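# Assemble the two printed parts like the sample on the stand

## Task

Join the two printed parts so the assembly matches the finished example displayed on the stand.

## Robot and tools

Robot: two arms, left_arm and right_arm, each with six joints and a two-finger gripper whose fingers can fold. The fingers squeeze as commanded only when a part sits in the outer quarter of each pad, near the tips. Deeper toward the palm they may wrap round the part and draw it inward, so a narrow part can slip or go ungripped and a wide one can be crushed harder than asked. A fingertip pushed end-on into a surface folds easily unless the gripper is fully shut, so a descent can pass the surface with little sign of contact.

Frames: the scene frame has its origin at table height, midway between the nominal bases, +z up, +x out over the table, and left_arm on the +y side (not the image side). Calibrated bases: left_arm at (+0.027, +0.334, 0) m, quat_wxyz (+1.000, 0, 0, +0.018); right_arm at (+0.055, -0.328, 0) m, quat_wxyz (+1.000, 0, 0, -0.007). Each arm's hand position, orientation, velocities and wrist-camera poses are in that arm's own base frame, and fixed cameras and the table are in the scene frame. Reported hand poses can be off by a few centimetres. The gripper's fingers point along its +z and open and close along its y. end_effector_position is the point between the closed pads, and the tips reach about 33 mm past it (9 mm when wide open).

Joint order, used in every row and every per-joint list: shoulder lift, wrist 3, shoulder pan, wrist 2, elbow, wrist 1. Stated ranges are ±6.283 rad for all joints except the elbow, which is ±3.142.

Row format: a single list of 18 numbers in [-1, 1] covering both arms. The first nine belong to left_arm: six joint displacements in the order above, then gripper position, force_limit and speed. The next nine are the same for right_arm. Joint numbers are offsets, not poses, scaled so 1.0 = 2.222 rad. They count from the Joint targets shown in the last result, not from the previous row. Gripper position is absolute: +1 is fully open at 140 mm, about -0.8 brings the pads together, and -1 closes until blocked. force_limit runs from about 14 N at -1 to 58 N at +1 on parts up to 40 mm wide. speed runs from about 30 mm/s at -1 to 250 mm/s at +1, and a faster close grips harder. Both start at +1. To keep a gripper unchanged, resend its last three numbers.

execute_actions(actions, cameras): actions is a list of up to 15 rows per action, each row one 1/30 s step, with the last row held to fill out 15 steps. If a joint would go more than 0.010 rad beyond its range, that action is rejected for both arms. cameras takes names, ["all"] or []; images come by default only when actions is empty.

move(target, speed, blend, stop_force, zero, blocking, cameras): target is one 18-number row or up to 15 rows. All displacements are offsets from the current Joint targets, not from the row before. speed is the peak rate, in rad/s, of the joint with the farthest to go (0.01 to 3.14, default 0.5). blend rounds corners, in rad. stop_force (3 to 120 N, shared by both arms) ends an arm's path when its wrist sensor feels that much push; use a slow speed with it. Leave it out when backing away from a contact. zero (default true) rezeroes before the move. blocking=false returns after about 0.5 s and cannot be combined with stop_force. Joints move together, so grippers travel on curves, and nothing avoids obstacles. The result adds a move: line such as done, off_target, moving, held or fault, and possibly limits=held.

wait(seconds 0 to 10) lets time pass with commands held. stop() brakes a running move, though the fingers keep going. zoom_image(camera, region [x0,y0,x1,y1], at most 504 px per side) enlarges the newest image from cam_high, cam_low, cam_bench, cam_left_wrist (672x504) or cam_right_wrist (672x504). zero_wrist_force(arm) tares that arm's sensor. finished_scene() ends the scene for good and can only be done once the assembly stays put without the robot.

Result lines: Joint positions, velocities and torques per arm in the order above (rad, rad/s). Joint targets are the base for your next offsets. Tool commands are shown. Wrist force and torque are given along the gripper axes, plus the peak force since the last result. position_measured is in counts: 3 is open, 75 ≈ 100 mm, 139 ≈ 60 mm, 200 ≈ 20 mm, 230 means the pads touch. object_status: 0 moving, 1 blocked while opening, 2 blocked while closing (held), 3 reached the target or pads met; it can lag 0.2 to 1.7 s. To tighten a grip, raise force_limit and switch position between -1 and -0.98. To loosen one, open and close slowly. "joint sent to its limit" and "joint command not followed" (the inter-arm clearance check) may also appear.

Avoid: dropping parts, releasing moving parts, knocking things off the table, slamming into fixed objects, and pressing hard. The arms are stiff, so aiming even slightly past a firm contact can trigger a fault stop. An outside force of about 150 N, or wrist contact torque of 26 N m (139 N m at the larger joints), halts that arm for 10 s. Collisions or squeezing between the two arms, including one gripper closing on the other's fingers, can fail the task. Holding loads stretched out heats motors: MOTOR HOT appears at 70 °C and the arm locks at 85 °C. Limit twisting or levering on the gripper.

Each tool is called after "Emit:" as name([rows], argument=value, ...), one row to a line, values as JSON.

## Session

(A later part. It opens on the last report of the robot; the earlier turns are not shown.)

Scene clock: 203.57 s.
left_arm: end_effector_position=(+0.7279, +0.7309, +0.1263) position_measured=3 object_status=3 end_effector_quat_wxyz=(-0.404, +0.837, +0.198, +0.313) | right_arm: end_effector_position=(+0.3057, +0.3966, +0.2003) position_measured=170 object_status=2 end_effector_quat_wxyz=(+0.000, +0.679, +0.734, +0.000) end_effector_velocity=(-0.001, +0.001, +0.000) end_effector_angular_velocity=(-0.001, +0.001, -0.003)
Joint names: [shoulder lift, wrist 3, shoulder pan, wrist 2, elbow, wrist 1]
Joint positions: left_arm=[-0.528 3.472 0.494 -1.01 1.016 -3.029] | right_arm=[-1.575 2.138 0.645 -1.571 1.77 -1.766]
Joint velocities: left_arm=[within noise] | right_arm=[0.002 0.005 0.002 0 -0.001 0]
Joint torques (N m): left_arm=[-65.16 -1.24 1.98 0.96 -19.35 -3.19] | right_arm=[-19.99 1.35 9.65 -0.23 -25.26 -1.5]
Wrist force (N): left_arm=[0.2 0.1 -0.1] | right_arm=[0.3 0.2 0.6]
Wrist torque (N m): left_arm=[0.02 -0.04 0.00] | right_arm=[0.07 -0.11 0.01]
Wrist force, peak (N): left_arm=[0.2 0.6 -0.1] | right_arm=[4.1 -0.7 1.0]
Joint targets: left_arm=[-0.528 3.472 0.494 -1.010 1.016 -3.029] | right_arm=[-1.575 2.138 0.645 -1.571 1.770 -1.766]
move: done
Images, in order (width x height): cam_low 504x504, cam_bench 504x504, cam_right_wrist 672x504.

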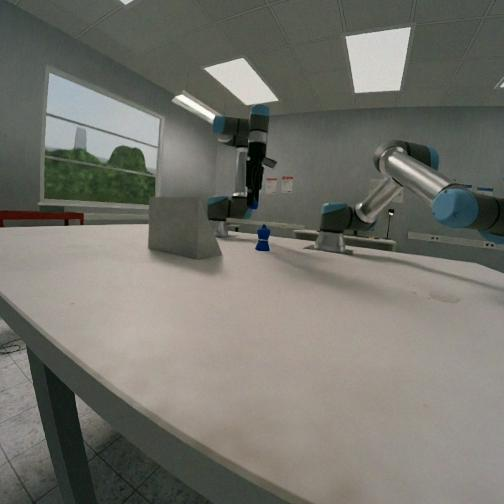

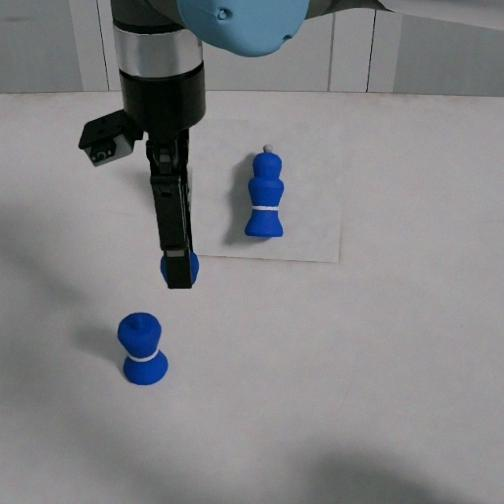

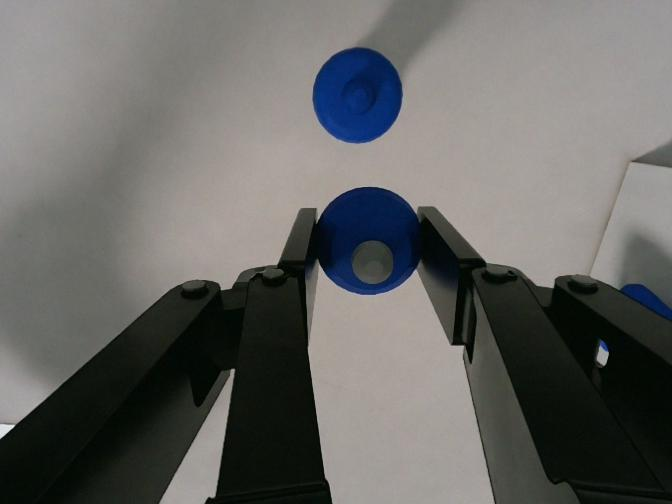

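Emit:
move([
  [0,0,0,0,0,0,1,1,1,0.0484,0.0433,0.0433,0,-0.0508,0.0025,-1,0,-1],
  [0,0,0,0,0,0,1,1,1,0.0618,0.0433,0.0433,0,-0.0067,-0.0551,-1,0,-1],
], speed=[0.3, 0.2], blend=[0.02, 0], cameras=["cam_right_wrist", "cam_bench", "cam_low", "cam_high"])

Emit:
zoom_image(camera="cam_bench", region=[90, 270, 200, 400])

Emit:
zoom_image(camera="cam_low", region=[232, 204, 282, 254])

Emit:
zoom_image(camera="cam_right_wrist", region=[296, 130, 446, 300])

Scene clock: 237.90 s.
left_arm: end_effector_position=(+0.7279, +0.7309, +0.1263) position_measured=3 object_status=3 end_effector_quat_wxyz=(-0.404, +0.837, +0.198, +0.313) | right_arm: end_effector_position=(+0.3001, +0.4553, +0.1500) position_measured=170 object_status=2 end_effector_quat_wxyz=(+0.000, +0.679, +0.734, +0.000)
Joint names: [shoulder lift, wrist 3, shoulder pan, wrist 2, elbow, wrist 1]
Joint positions: left_arm=[-0.528 3.472 0.494 -1.01 1.016 -3.029] | right_arm=[-1.437 2.234 0.741 -1.571 1.755 -1.889]
Joint torques (N m): left_arm=[-65.01 -1.35 2.06 0.94 -19.79 -3.21] | right_arm=[-39.97 1.38 -5.68 1.49 -26.32 -3.01]
Wrist force (N): left_arm=[0.1 0.2 0.0] | right_arm=[-0.2 0.4 0.2]
Wrist torque (N m): left_arm=[0.03 -0.02 0.00] | right_arm=[0.14 0.00 0.06]
Wrist force, peak (N): left_arm=[0.3 0.3 0.5] | right_arm=[-2.6 0.4 0.7]
Joint targets: left_arm=[-0.528 3.472 0.494 -1.010 1.016 -3.029] | right_arm=[-1.438 2.234 0.741 -1.571 1.755 -1.889]
move: done
Images, in order (width x height): cam_high 504x504, cam_low 504x504, cam_bench 504x504, cam_right_wrist 672x504.

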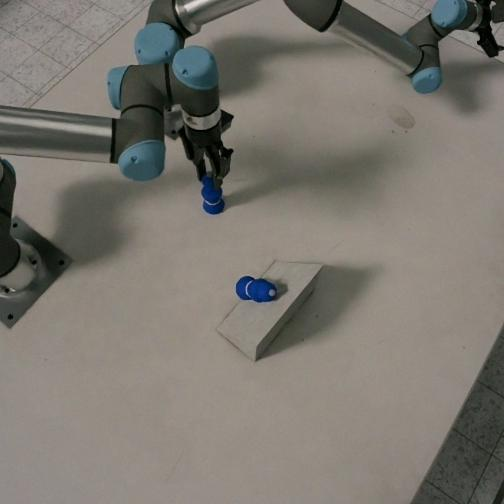

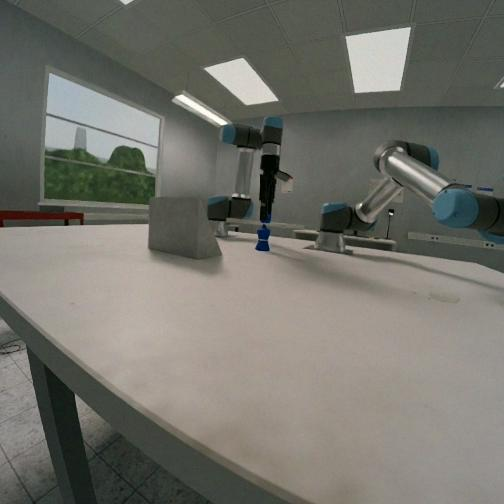

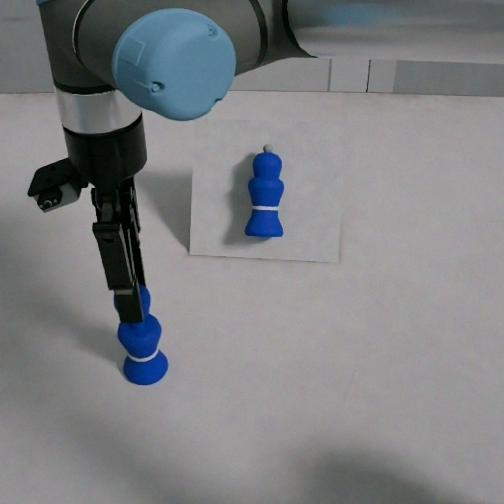

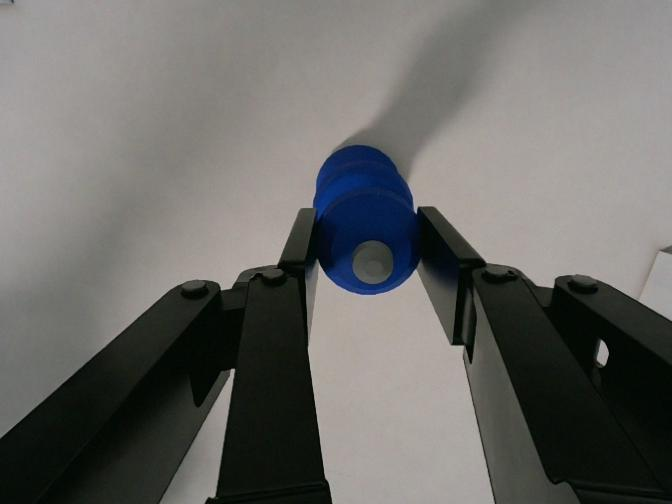

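Scaled by 3.877 from the camera's 504x504 image, which has a finer 720x720 frame.

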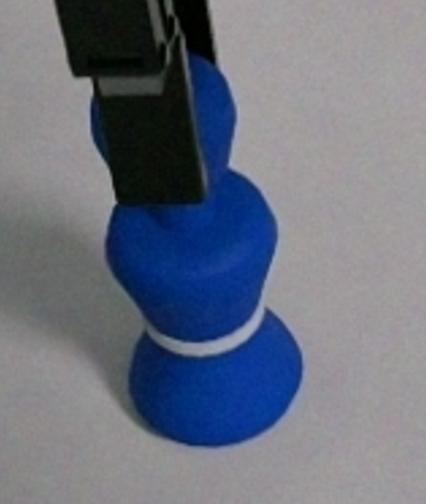

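Scaled by 10.080 from the camera's 504x504 image, which has a finer 720x720 frame.

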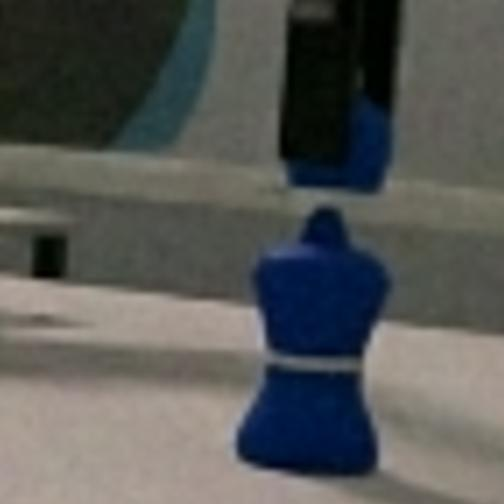

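Scaled by 2.965 from the camera's 672x504 image, which has a finer 960x720 frame.

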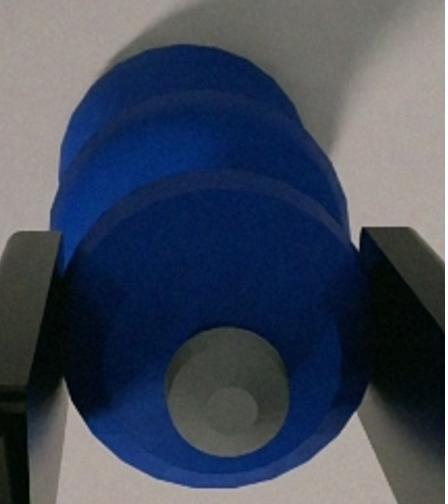

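Emit:
zoom_image(camera="cam_low", region=[250, 208, 280, 238])

Emit:
zoom_image(camera="cam_bench", region=[105, 275, 175, 345])

Emit:
zoom_image(camera="cam_high", region=[180, 150, 250, 220])

Scaled by 16.800 from the camera's 504x504 image, which has a finer 720x720 frame.

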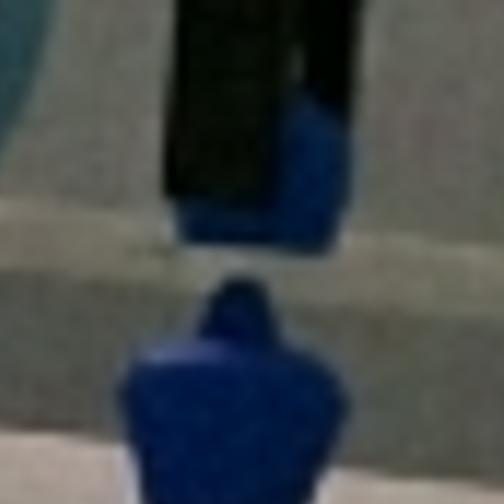

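Scaled by 7.200 from the camera's 504x504 image, which has a finer 720x720 frame.

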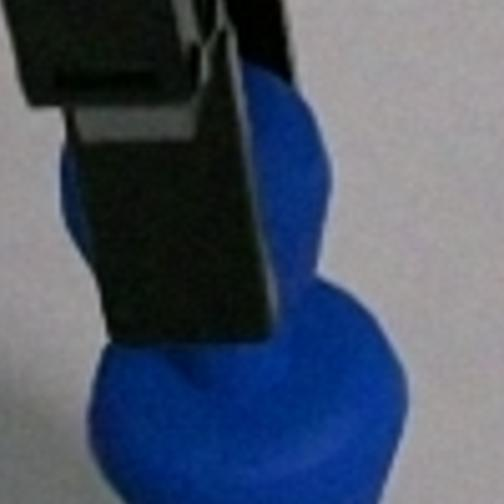

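Scaled by 7.200 from the camera's 504x504 image, which has a finer 720x720 frame.

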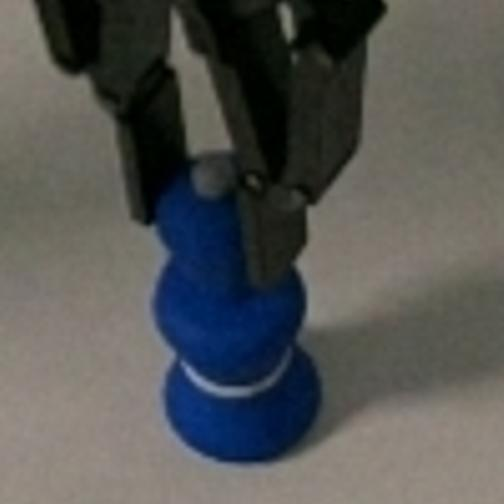

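Emit:
move(target=[0,0,0,0,0,0,1,1,1,-0.0009,-0.0019,-0.0019,0,0.0013,0.0001,-1,0,-1], speed=0.1, cameras=["cam_right_wrist", "cam_bench", "cam_low"])

Emit:
zoom_image(camera="cam_low", region=[250, 208, 280, 238])

Emit:
zoom_image(camera="cam_bench", region=[105, 275, 175, 345])

Scene clock: 302.77 s.
left_arm: end_effector_position=(+0.7279, +0.7309, +0.1263) position_measured=3 object_status=3 end_effector_quat_wxyz=(-0.404, +0.837, +0.198, +0.313) | right_arm: end_effector_position=(+0.3011, +0.4531, +0.1497) position_measured=170 object_status=2 end_effector_quat_wxyz=(+0.000, +0.679, +0.734, +0.000)
Joint names: [shoulder lift, wrist 3, shoulder pan, wrist 2, elbow, wrist 1]
Joint positions: left_arm=[-0.528 3.472 0.494 -1.01 1.016 -3.029] | right_arm=[-1.44 2.23 0.737 -1.571 1.758 -1.889]
Joint torques (N m): left_arm=[-65.66 -1.29 1.74 1.19 -18.63 -3.17] | right_arm=[-37.39 -0.68 -3.37 1.46 -18.83 -1.5]
Wrist force (N): left_arm=[0.0 0.4 0.2] | right_arm=[0.3 0.2 0.3]
Wrist torque (N m): left_arm=[0.08 0.00 0.00] | right_arm=[0.09 -0.10 0.07]
Wrist force, peak (N): left_arm=[0.2 0.7 0.2] | right_arm=[0.2 0.5 0.7]
Joint targets: left_arm=[-0.528 3.472 0.494 -1.010 1.016 -3.029] | right_arm=[-1.440 2.230 0.737 -1.571 1.758 -1.889]
move: done
Images, in order (width x height): cam_low 504x504, cam_bench 504x504, cam_right_wrist 672x504.

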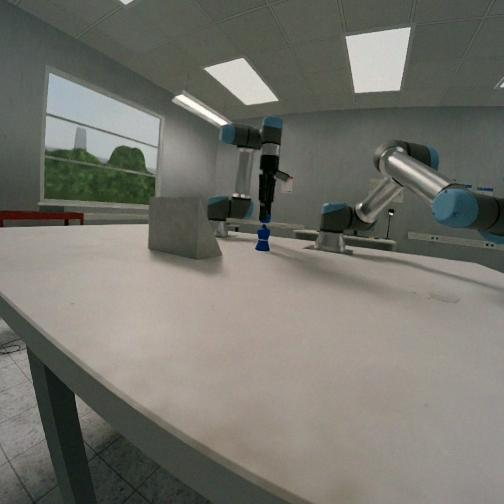

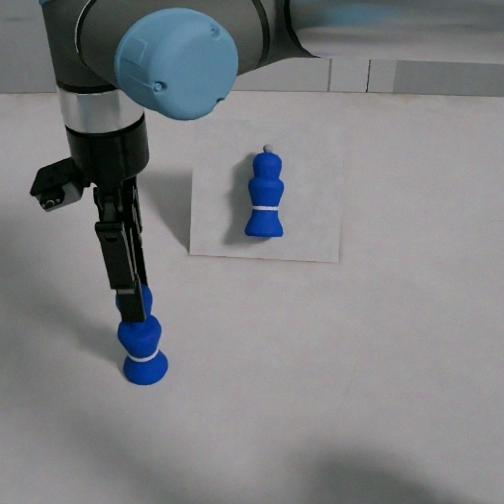

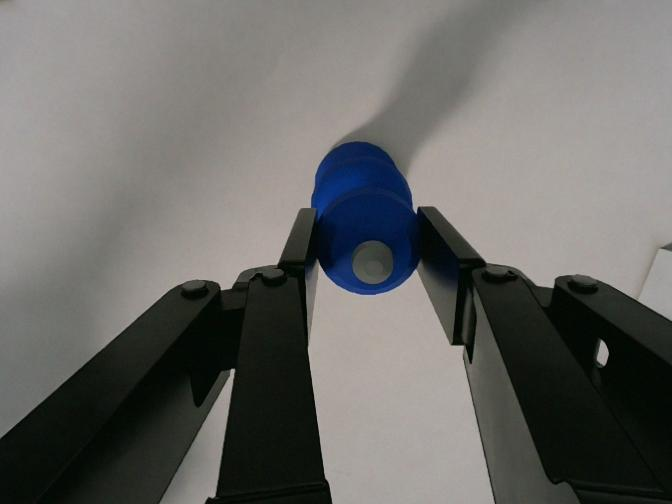

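Scaled by 16.800 from the camera's 504x504 image, which has a finer 720x720 frame.

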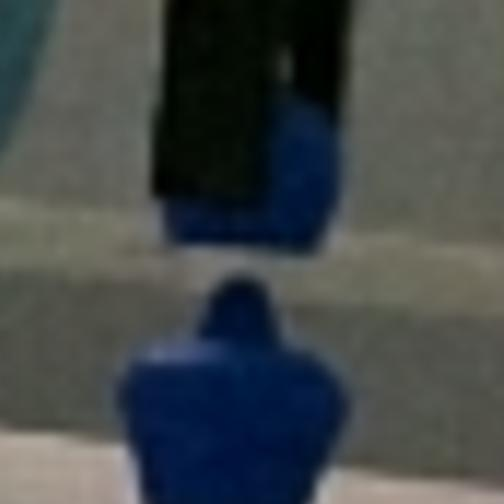

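Scaled by 7.200 from the camera's 504x504 image, which has a finer 720x720 frame.

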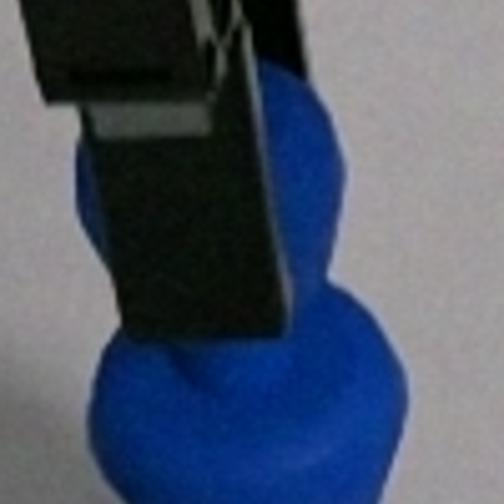

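Emit:
move(target=[0,0,0,0,0,0,1,1,1,0.0122,0,0,0,0.0249,-0.0370,-1,0,-1], speed=0.04, stop_force=12, cameras=["cam_right_wrist", "cam_bench", "cam_low"])

Emit:
zoom_image(camera="cam_low", region=[245, 213, 285, 253])

Scene clock: 310.50 s.
left_arm: end_effector_position=(+0.7279, +0.7309, +0.1263) position_measured=3 object_status=3 end_effector_quat_wxyz=(-0.404, +0.837, +0.198, +0.313) | right_arm: end_effector_position=(+0.3012, +0.4533, +0.1272) position_measured=170 object_status=2 end_effector_quat_wxyz=(+0.000, +0.679, +0.734, -0.001)
Joint names: [shoulder lift, wrist 3, shoulder pan, wrist 2, elbow, wrist 1]
Joint positions: left_arm=[-0.528 3.472 0.494 -1.01 1.016 -3.029] | right_arm=[-1.42 2.23 0.737 -1.571 1.797 -1.946]
Joint torques (N m): left_arm=[-65.06 -1.42 1.71 1.19 -18.47 -3.11] | right_arm=[-34.74 1.44 7.71 0.45 -27.35 -3.65]
Wrist force (N): left_arm=[0.3 0.3 -0.2] | right_arm=[-1.6 -1.1 -11.2]
Wrist torque (N m): left_arm=[0.06 -0.06 0.01] | right_arm=[0.17 0.07 0.07]
Wrist force, peak (N): left_arm=[0.1 0.7 0.3] | right_arm=[-3.3 -4.4 -30.0]
Joint targets: left_arm=[-0.528 3.472 0.494 -1.010 1.016 -3.029] | right_arm=[-1.420 2.230 0.737 -1.571 1.797 -1.946]
move: contact (right_arm); right_arm: the wrist 1 is farthest, 0.025 rad from its target
Images, in order (width x height): cam_low 504x504, cam_bench 504x504, cam_right_wrist 672x504.

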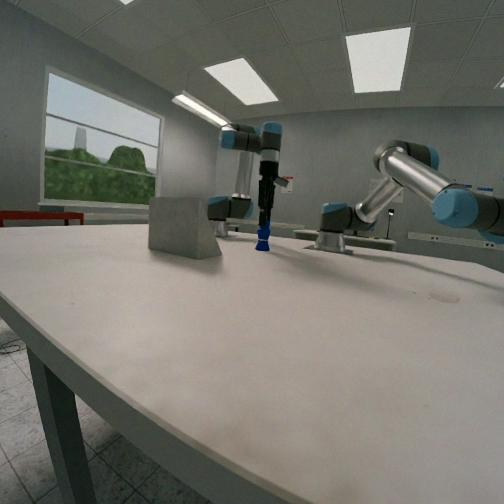

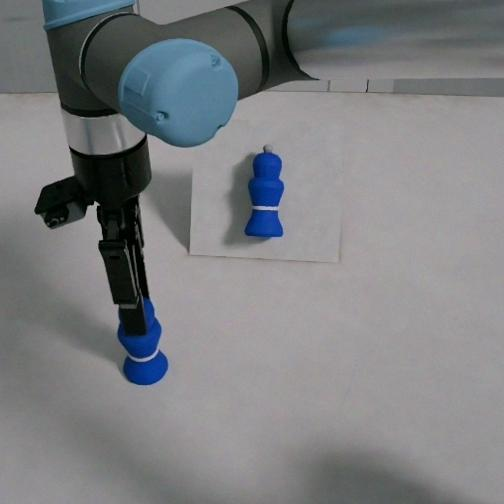

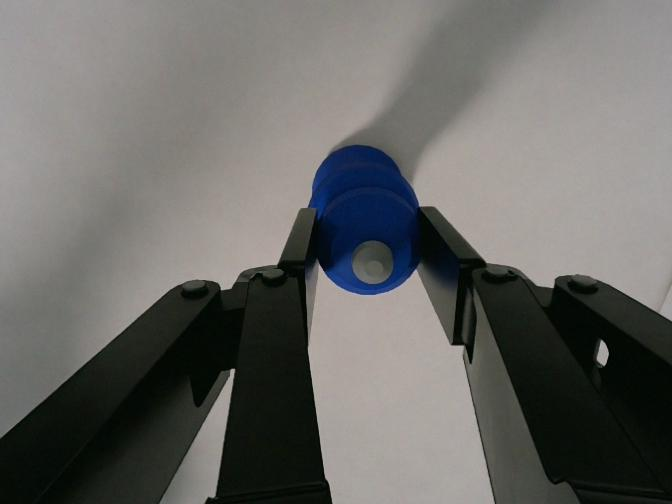

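Scaled by 12.600 from the camera's 504x504 image, which has a finer 720x720 frame.

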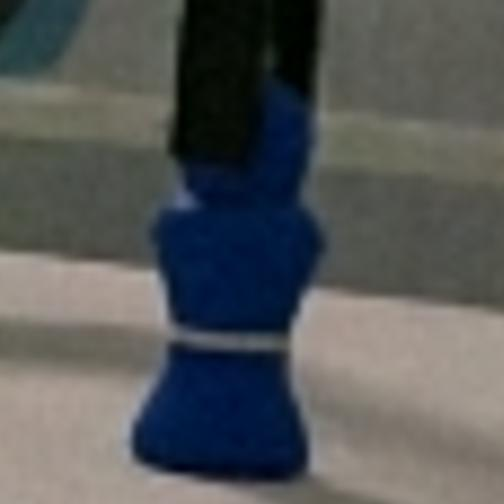

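Emit:
zoom_image(camera="cam_low", region=[252, 216, 276, 240])

Emit:
zoom_image(camera="cam_bench", region=[105, 285, 175, 355])

Emit:
zoom_image(camera="cam_bench", region=[230, 135, 300, 205])

Scaled by 21.000 from the camera's 504x504 image, which has a finer 720x720 frame.

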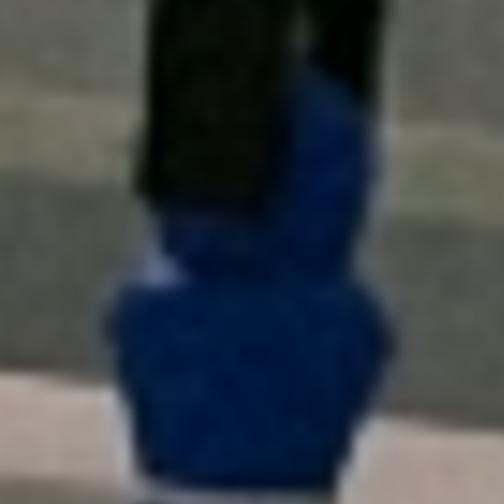

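Scaled by 7.200 from the camera's 504x504 image, which has a finer 720x720 frame.

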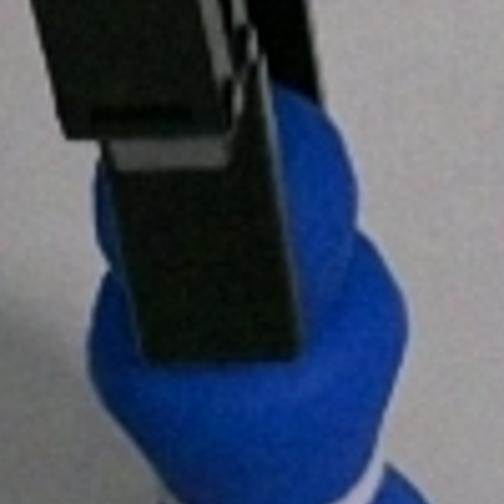

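Scaled by 7.200 from the camera's 504x504 image, which has a finer 720x720 frame.

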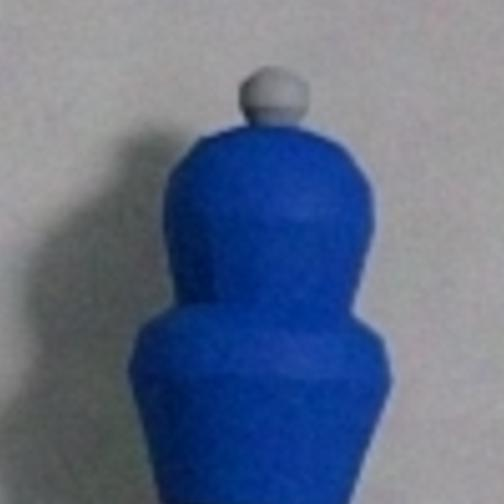

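Emit:
move(target=[0,0,0,0,0,0,1,1,1,0.0031,0,0,0,0.0062,-0.0093,-1,0,-1], speed=0.015, stop_force=30, zero=false, cameras=["cam_right_wrist", "cam_bench", "cam_low"])

Emit:
zoom_image(camera="cam_low", region=[252, 216, 276, 240])

Scene clock: 318.67 s.
left_arm: end_effector_position=(+0.7279, +0.7309, +0.1263) position_measured=3 object_status=3 end_effector_quat_wxyz=(-0.404, +0.837, +0.198, +0.313) | right_arm: end_effector_position=(+0.3013, +0.4534, +0.1268) position_measured=170 object_status=2 end_effector_quat_wxyz=(+0.000, +0.679, +0.734, +0.000)
Joint names: [shoulder lift, wrist 3, shoulder pan, wrist 2, elbow, wrist 1]
Joint positions: left_arm=[-0.528 3.472 0.494 -1.01 1.016 -3.029] | right_arm=[-1.42 2.23 0.737 -1.571 1.798 -1.948]
Joint torques (N m): left_arm=[-65.38 -1.35 2.66 1.18 -18.82 -3.24] | right_arm=[-24.01 1.38 7.63 -0.84 -19.62 -0.67]
Wrist force (N): left_arm=[0.2 -0.1 0.1] | right_arm=[-4.0 -4.4 -31.8]
Wrist torque (N m): left_arm=[-0.02 -0.04 0.00] | right_arm=[0.33 0.16 0.06]
Wrist force, peak (N): left_arm=[0.0 0.6 0.1] | right_arm=[-4.5 -5.5 -39.7]
Joint targets: left_arm=[-0.528 3.472 0.494 -1.010 1.016 -3.029] | right_arm=[-1.420 2.230 0.737 -1.571 1.798 -1.948]
move: contact (right_arm); right_arm: the wrist 1 is farthest, 0.018 rad from its target
Images, in order (width x height): cam_low 504x504, cam_bench 504x504, cam_right_wrist 672x504.

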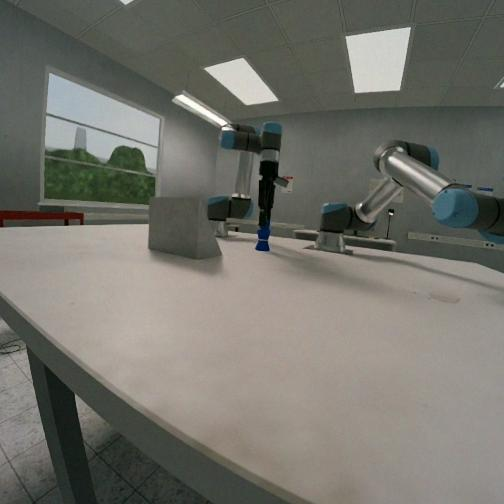

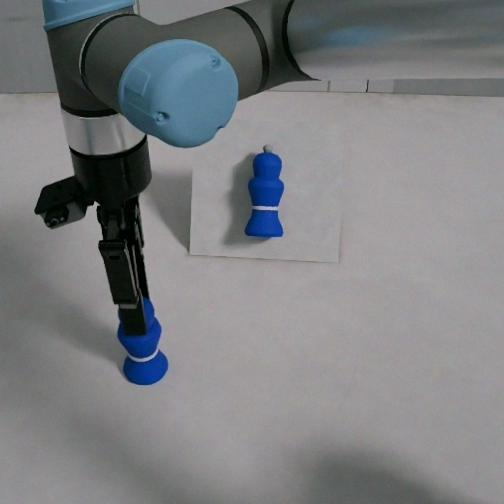

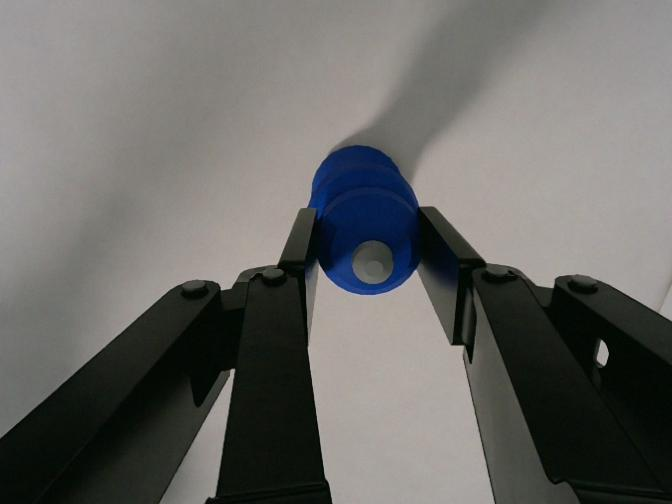

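Scaled by 21.000 from the camera's 504x504 image, which has a finer 720x720 frame.

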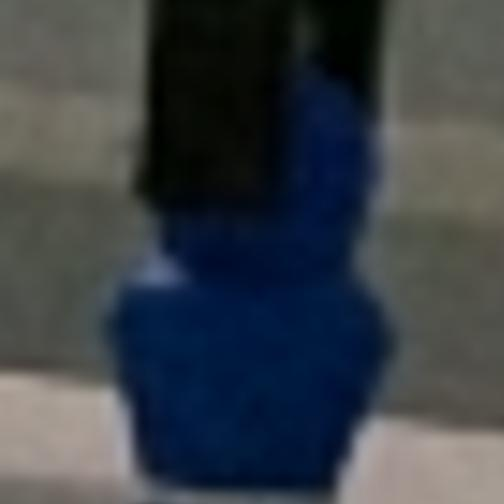

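Emit:
move(target=[0,0,0,0,0,0,1,1,1,-0.0003,0,0,0,-0.0006,0.0009,-1,0,-1], speed=0.05)

Scene clock: 322.30 s.
left_arm: end_effector_position=(+0.7279, +0.7309, +0.1263) position_measured=3 object_status=3 end_effector_quat_wxyz=(-0.404, +0.837, +0.198, +0.313) | right_arm: end_effector_position=(+0.3013, +0.4534, +0.1275) position_measured=170 object_status=2 end_effector_quat_wxyz=(+0.000, +0.679, +0.734, +0.000)
Joint names: [shoulder lift, wrist 3, shoulder pan, wrist 2, elbow, wrist 1]
Joint positions: left_arm=[-0.528 3.472 0.494 -1.01 1.016 -3.029] | right_arm=[-1.421 2.23 0.737 -1.571 1.797 -1.946]
Joint torques (N m): left_arm=[-65.47 -1.53 2.17 1.2 -18.34 -3.09] | right_arm=[-40 1.33 7.93 -0.72 -30.48 -2.11]
Wrist force (N): left_arm=[0.0 0.4 0.2] | right_arm=[-0.6 -0.2 -0.5]
Wrist torque (N m): left_arm=[0.08 0.00 0.00] | right_arm=[0.01 0.10 0.06]
Wrist force, peak (N): left_arm=[0.0 0.5 0.3] | right_arm=[-3.6 -4.3 -32.1]
Joint targets: left_arm=[-0.528 3.472 0.494 -1.010 1.016 -3.029] | right_arm=[-1.421 2.230 0.737 -1.571 1.797 -1.946]
move: done

Emit:
move([
  [0,0,0,0,0,0,1,1,1,0,0,0,0,0,0,0.16,0,-1],
  [0,0,0,0,0,0,1,1,1,-0.0285,0,0,0,-0.1124,0.1406,0.16,0,-1],
], speed=[0.3, 0.3], cameras=["cam_right_wrist", "cam_bench", "cam_low"])

Emit:
zoom_image(camera="cam_low", region=[242, 210, 286, 254])

Emit:
zoom_image(camera="cam_bench", region=[90, 280, 200, 390])

Scene clock: 330.17 s.
left_arm: end_effector_position=(+0.7279, +0.7309, +0.1263) position_measured=3 object_status=3 end_effector_quat_wxyz=(-0.404, +0.837, +0.198, +0.313) | right_arm: end_effector_position=(+0.3015, +0.4535, +0.2501) position_measured=109 object_status=3 end_effector_quat_wxyz=(+0.000, +0.679, +0.734, +0.000)
Joint names: [shoulder lift, wrist 3, shoulder pan, wrist 2, elbow, wrist 1]
Joint positions: left_arm=[-0.528 3.472 0.494 -1.01 1.016 -3.029] | right_arm=[-1.484 2.23 0.737 -1.571 1.547 -1.634]
Joint torques (N m): left_arm=[-65.49 -1.42 1.83 1.29 -18.98 -3.06] | right_arm=[-19.71 1.38 7.36 -0.77 -26.08 -2.23]
Wrist force (N): left_arm=[-0.2 0.2 0.2] | right_arm=[-0.3 0.0 -0.1]
Wrist torque (N m): left_arm=[0.04 0.05 0.00] | right_arm=[-0.02 0.07 0.09]
Wrist force, peak (N): left_arm=[-0.2 0.6 0.2] | right_arm=[-0.5 -0.2 -1.9]
Joint targets: left_arm=[-0.528 3.472 0.494 -1.010 1.016 -3.029] | right_arm=[-1.484 2.230 0.737 -1.571 1.547 -1.634]
move: done
Images, in order (width x height): cam_low 504x504, cam_bench 504x504, cam_right_wrist 672x504.

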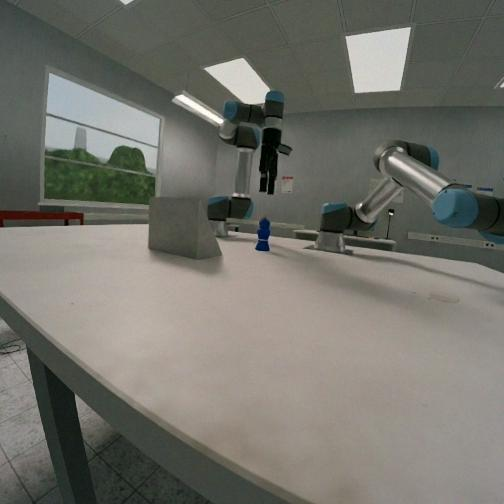

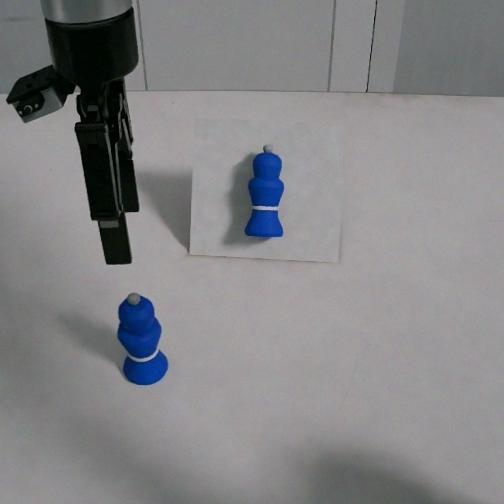

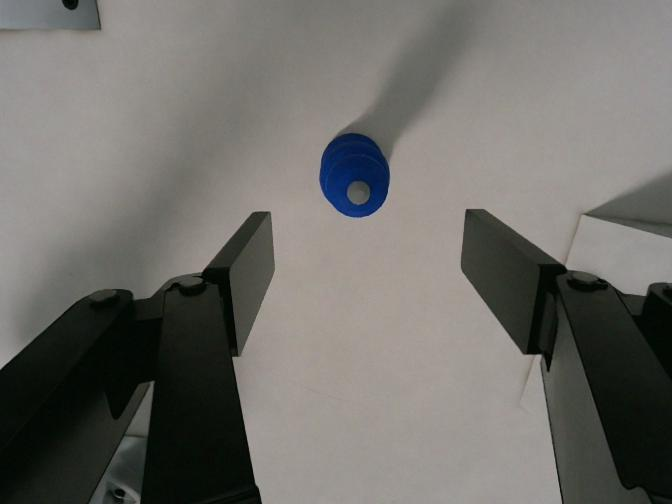

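Scaled by 11.455 from the camera's 504x504 image, which has a finer 720x720 frame.

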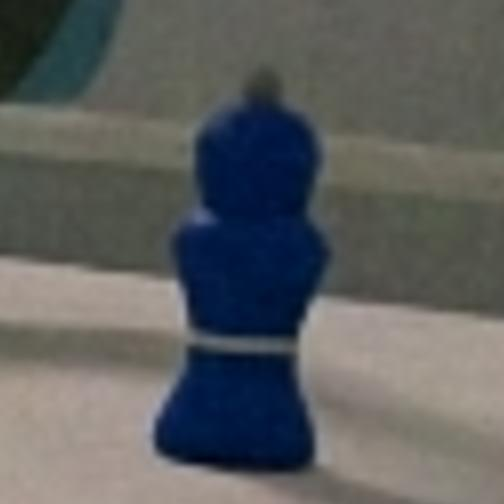

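Scaled by 4.582 from the camera's 504x504 image, which has a finer 720x720 frame.

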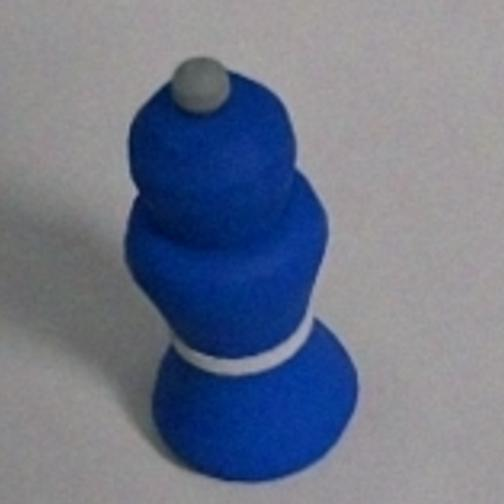

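Emit:
zoom_image(camera="cam_right_wrist", region=[300, 120, 410, 230])

Emit:
zoom_image(camera="cam_low", region=[254, 212, 276, 234])

Emit:
zoom_image(camera="cam_bench", region=[110, 285, 170, 345])

Scaled by 4.582 from the camera's 672x504 image, which has a finer 960x720 frame.

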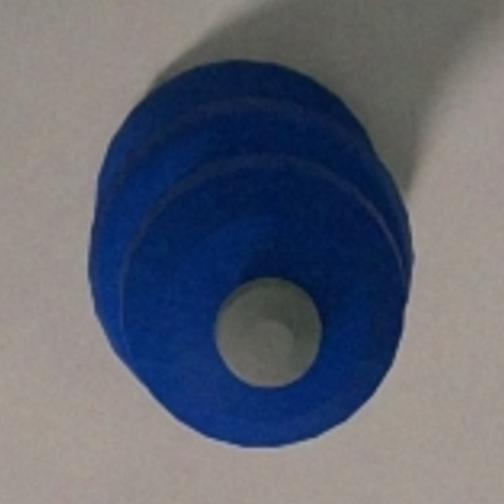

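Scaled by 22.909 from the camera's 504x504 image, which has a finer 720x720 frame.

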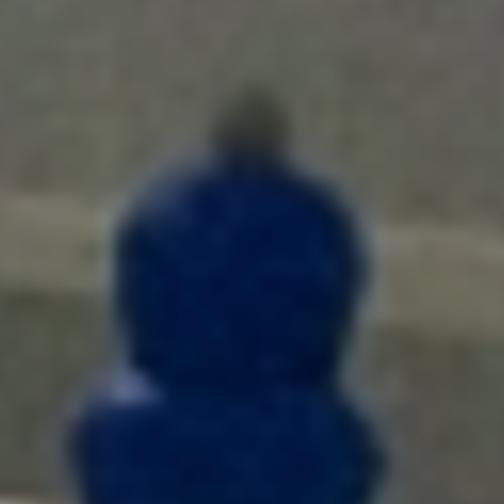

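Scaled by 8.400 from the camera's 504x504 image, which has a finer 720x720 frame.

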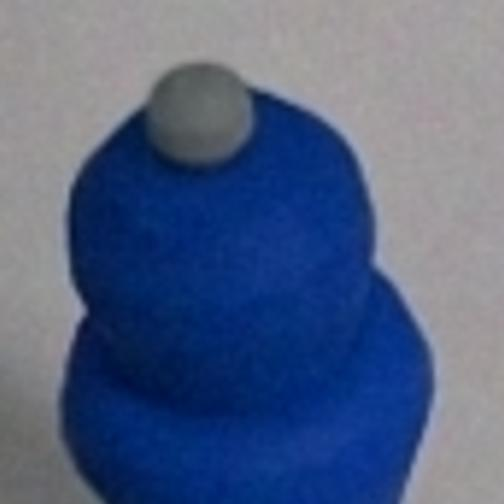

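Emit:
move([
  [0,0,0,0,0,0,1,1,1,0.3402,0.4103,0,0,-0.4456,0.3804,0.16,0,-1],
  [0,0,0,0,0,0,1,1,1,0.3389,0.4103,0,0,-0.2959,0.2320,0.16,0,-1],
], speed=[0.9, 0.4], blend=[0.05, 0], cameras=["cam_right_wrist"])

Scene clock: 420.13 s.
left_arm: end_effector_position=(+0.7279, +0.7309, +0.1263) position_measured=3 object_status=3 end_effector_quat_wxyz=(-0.404, +0.837, +0.198, +0.313) | right_arm: end_effector_position=(+0.3599, +0.5066, +0.0724) position_measured=109 object_status=3 end_effector_quat_wxyz=(+0.108, +0.890, +0.344, -0.280)
Joint names: [shoulder lift, wrist 3, shoulder pan, wrist 2, elbow, wrist 1]
Joint positions: left_arm=[-0.528 3.472 0.494 -1.01 1.016 -3.029] | right_arm=[-0.731 3.142 0.737 -1.571 0.889 -1.118]
Joint torques (N m): left_arm=[-65.74 -1.49 3.05 1.33 -18.05 -3.25] | right_arm=[-64.31 1.55 7.4 -0.7 -15.2 -2.17]
Wrist force (N): left_arm=[0.2 0.2 -0.1] | right_arm=[1.2 0.5 0.0]
Wrist torque (N m): left_arm=[0.05 -0.05 -0.01] | right_arm=[0.07 -0.21 -0.04]
Wrist force, peak (N): left_arm=[-0.3 0.6 -0.1] | right_arm=[2.3 0.6 1.9]
Joint targets: left_arm=[-0.528 3.472 0.494 -1.010 1.016 -3.029] | right_arm=[-0.731 3.142 0.737 -1.571 0.890 -1.119]
move: done
Images, in order (width x height): cam_right_wrist 672x504.

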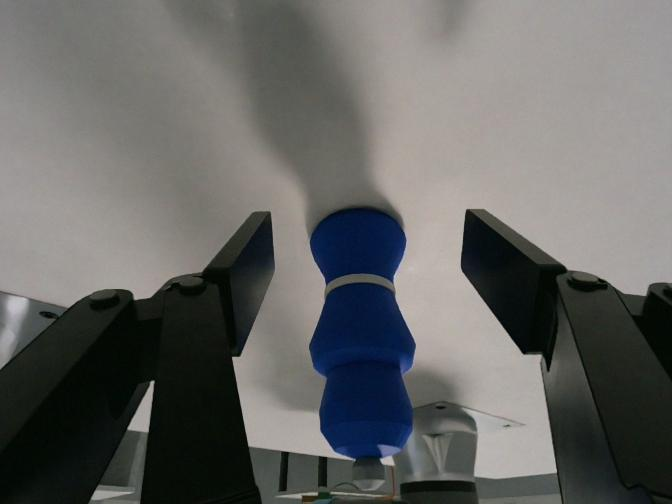

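Emit:
zoom_image(camera="cam_right_wrist", region=[280, 200, 440, 500])

Emit:
zoom_image(camera="cam_right_wrist", region=[300, 320, 430, 420])

Scaled by 1.680 from the camera's 672x504 image, which has a finer 960x720 frame.

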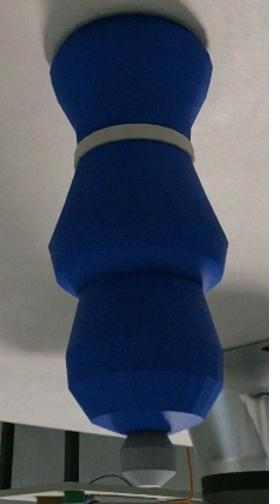

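Scaled by 3.877 from the camera's 672x504 image, which has a finer 960x720 frame.

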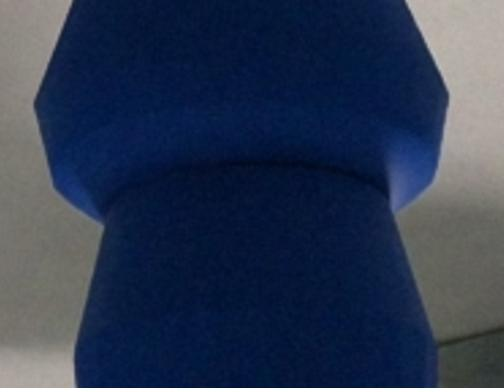

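Emit:
finished_scene()

The scene is finished: the task was done.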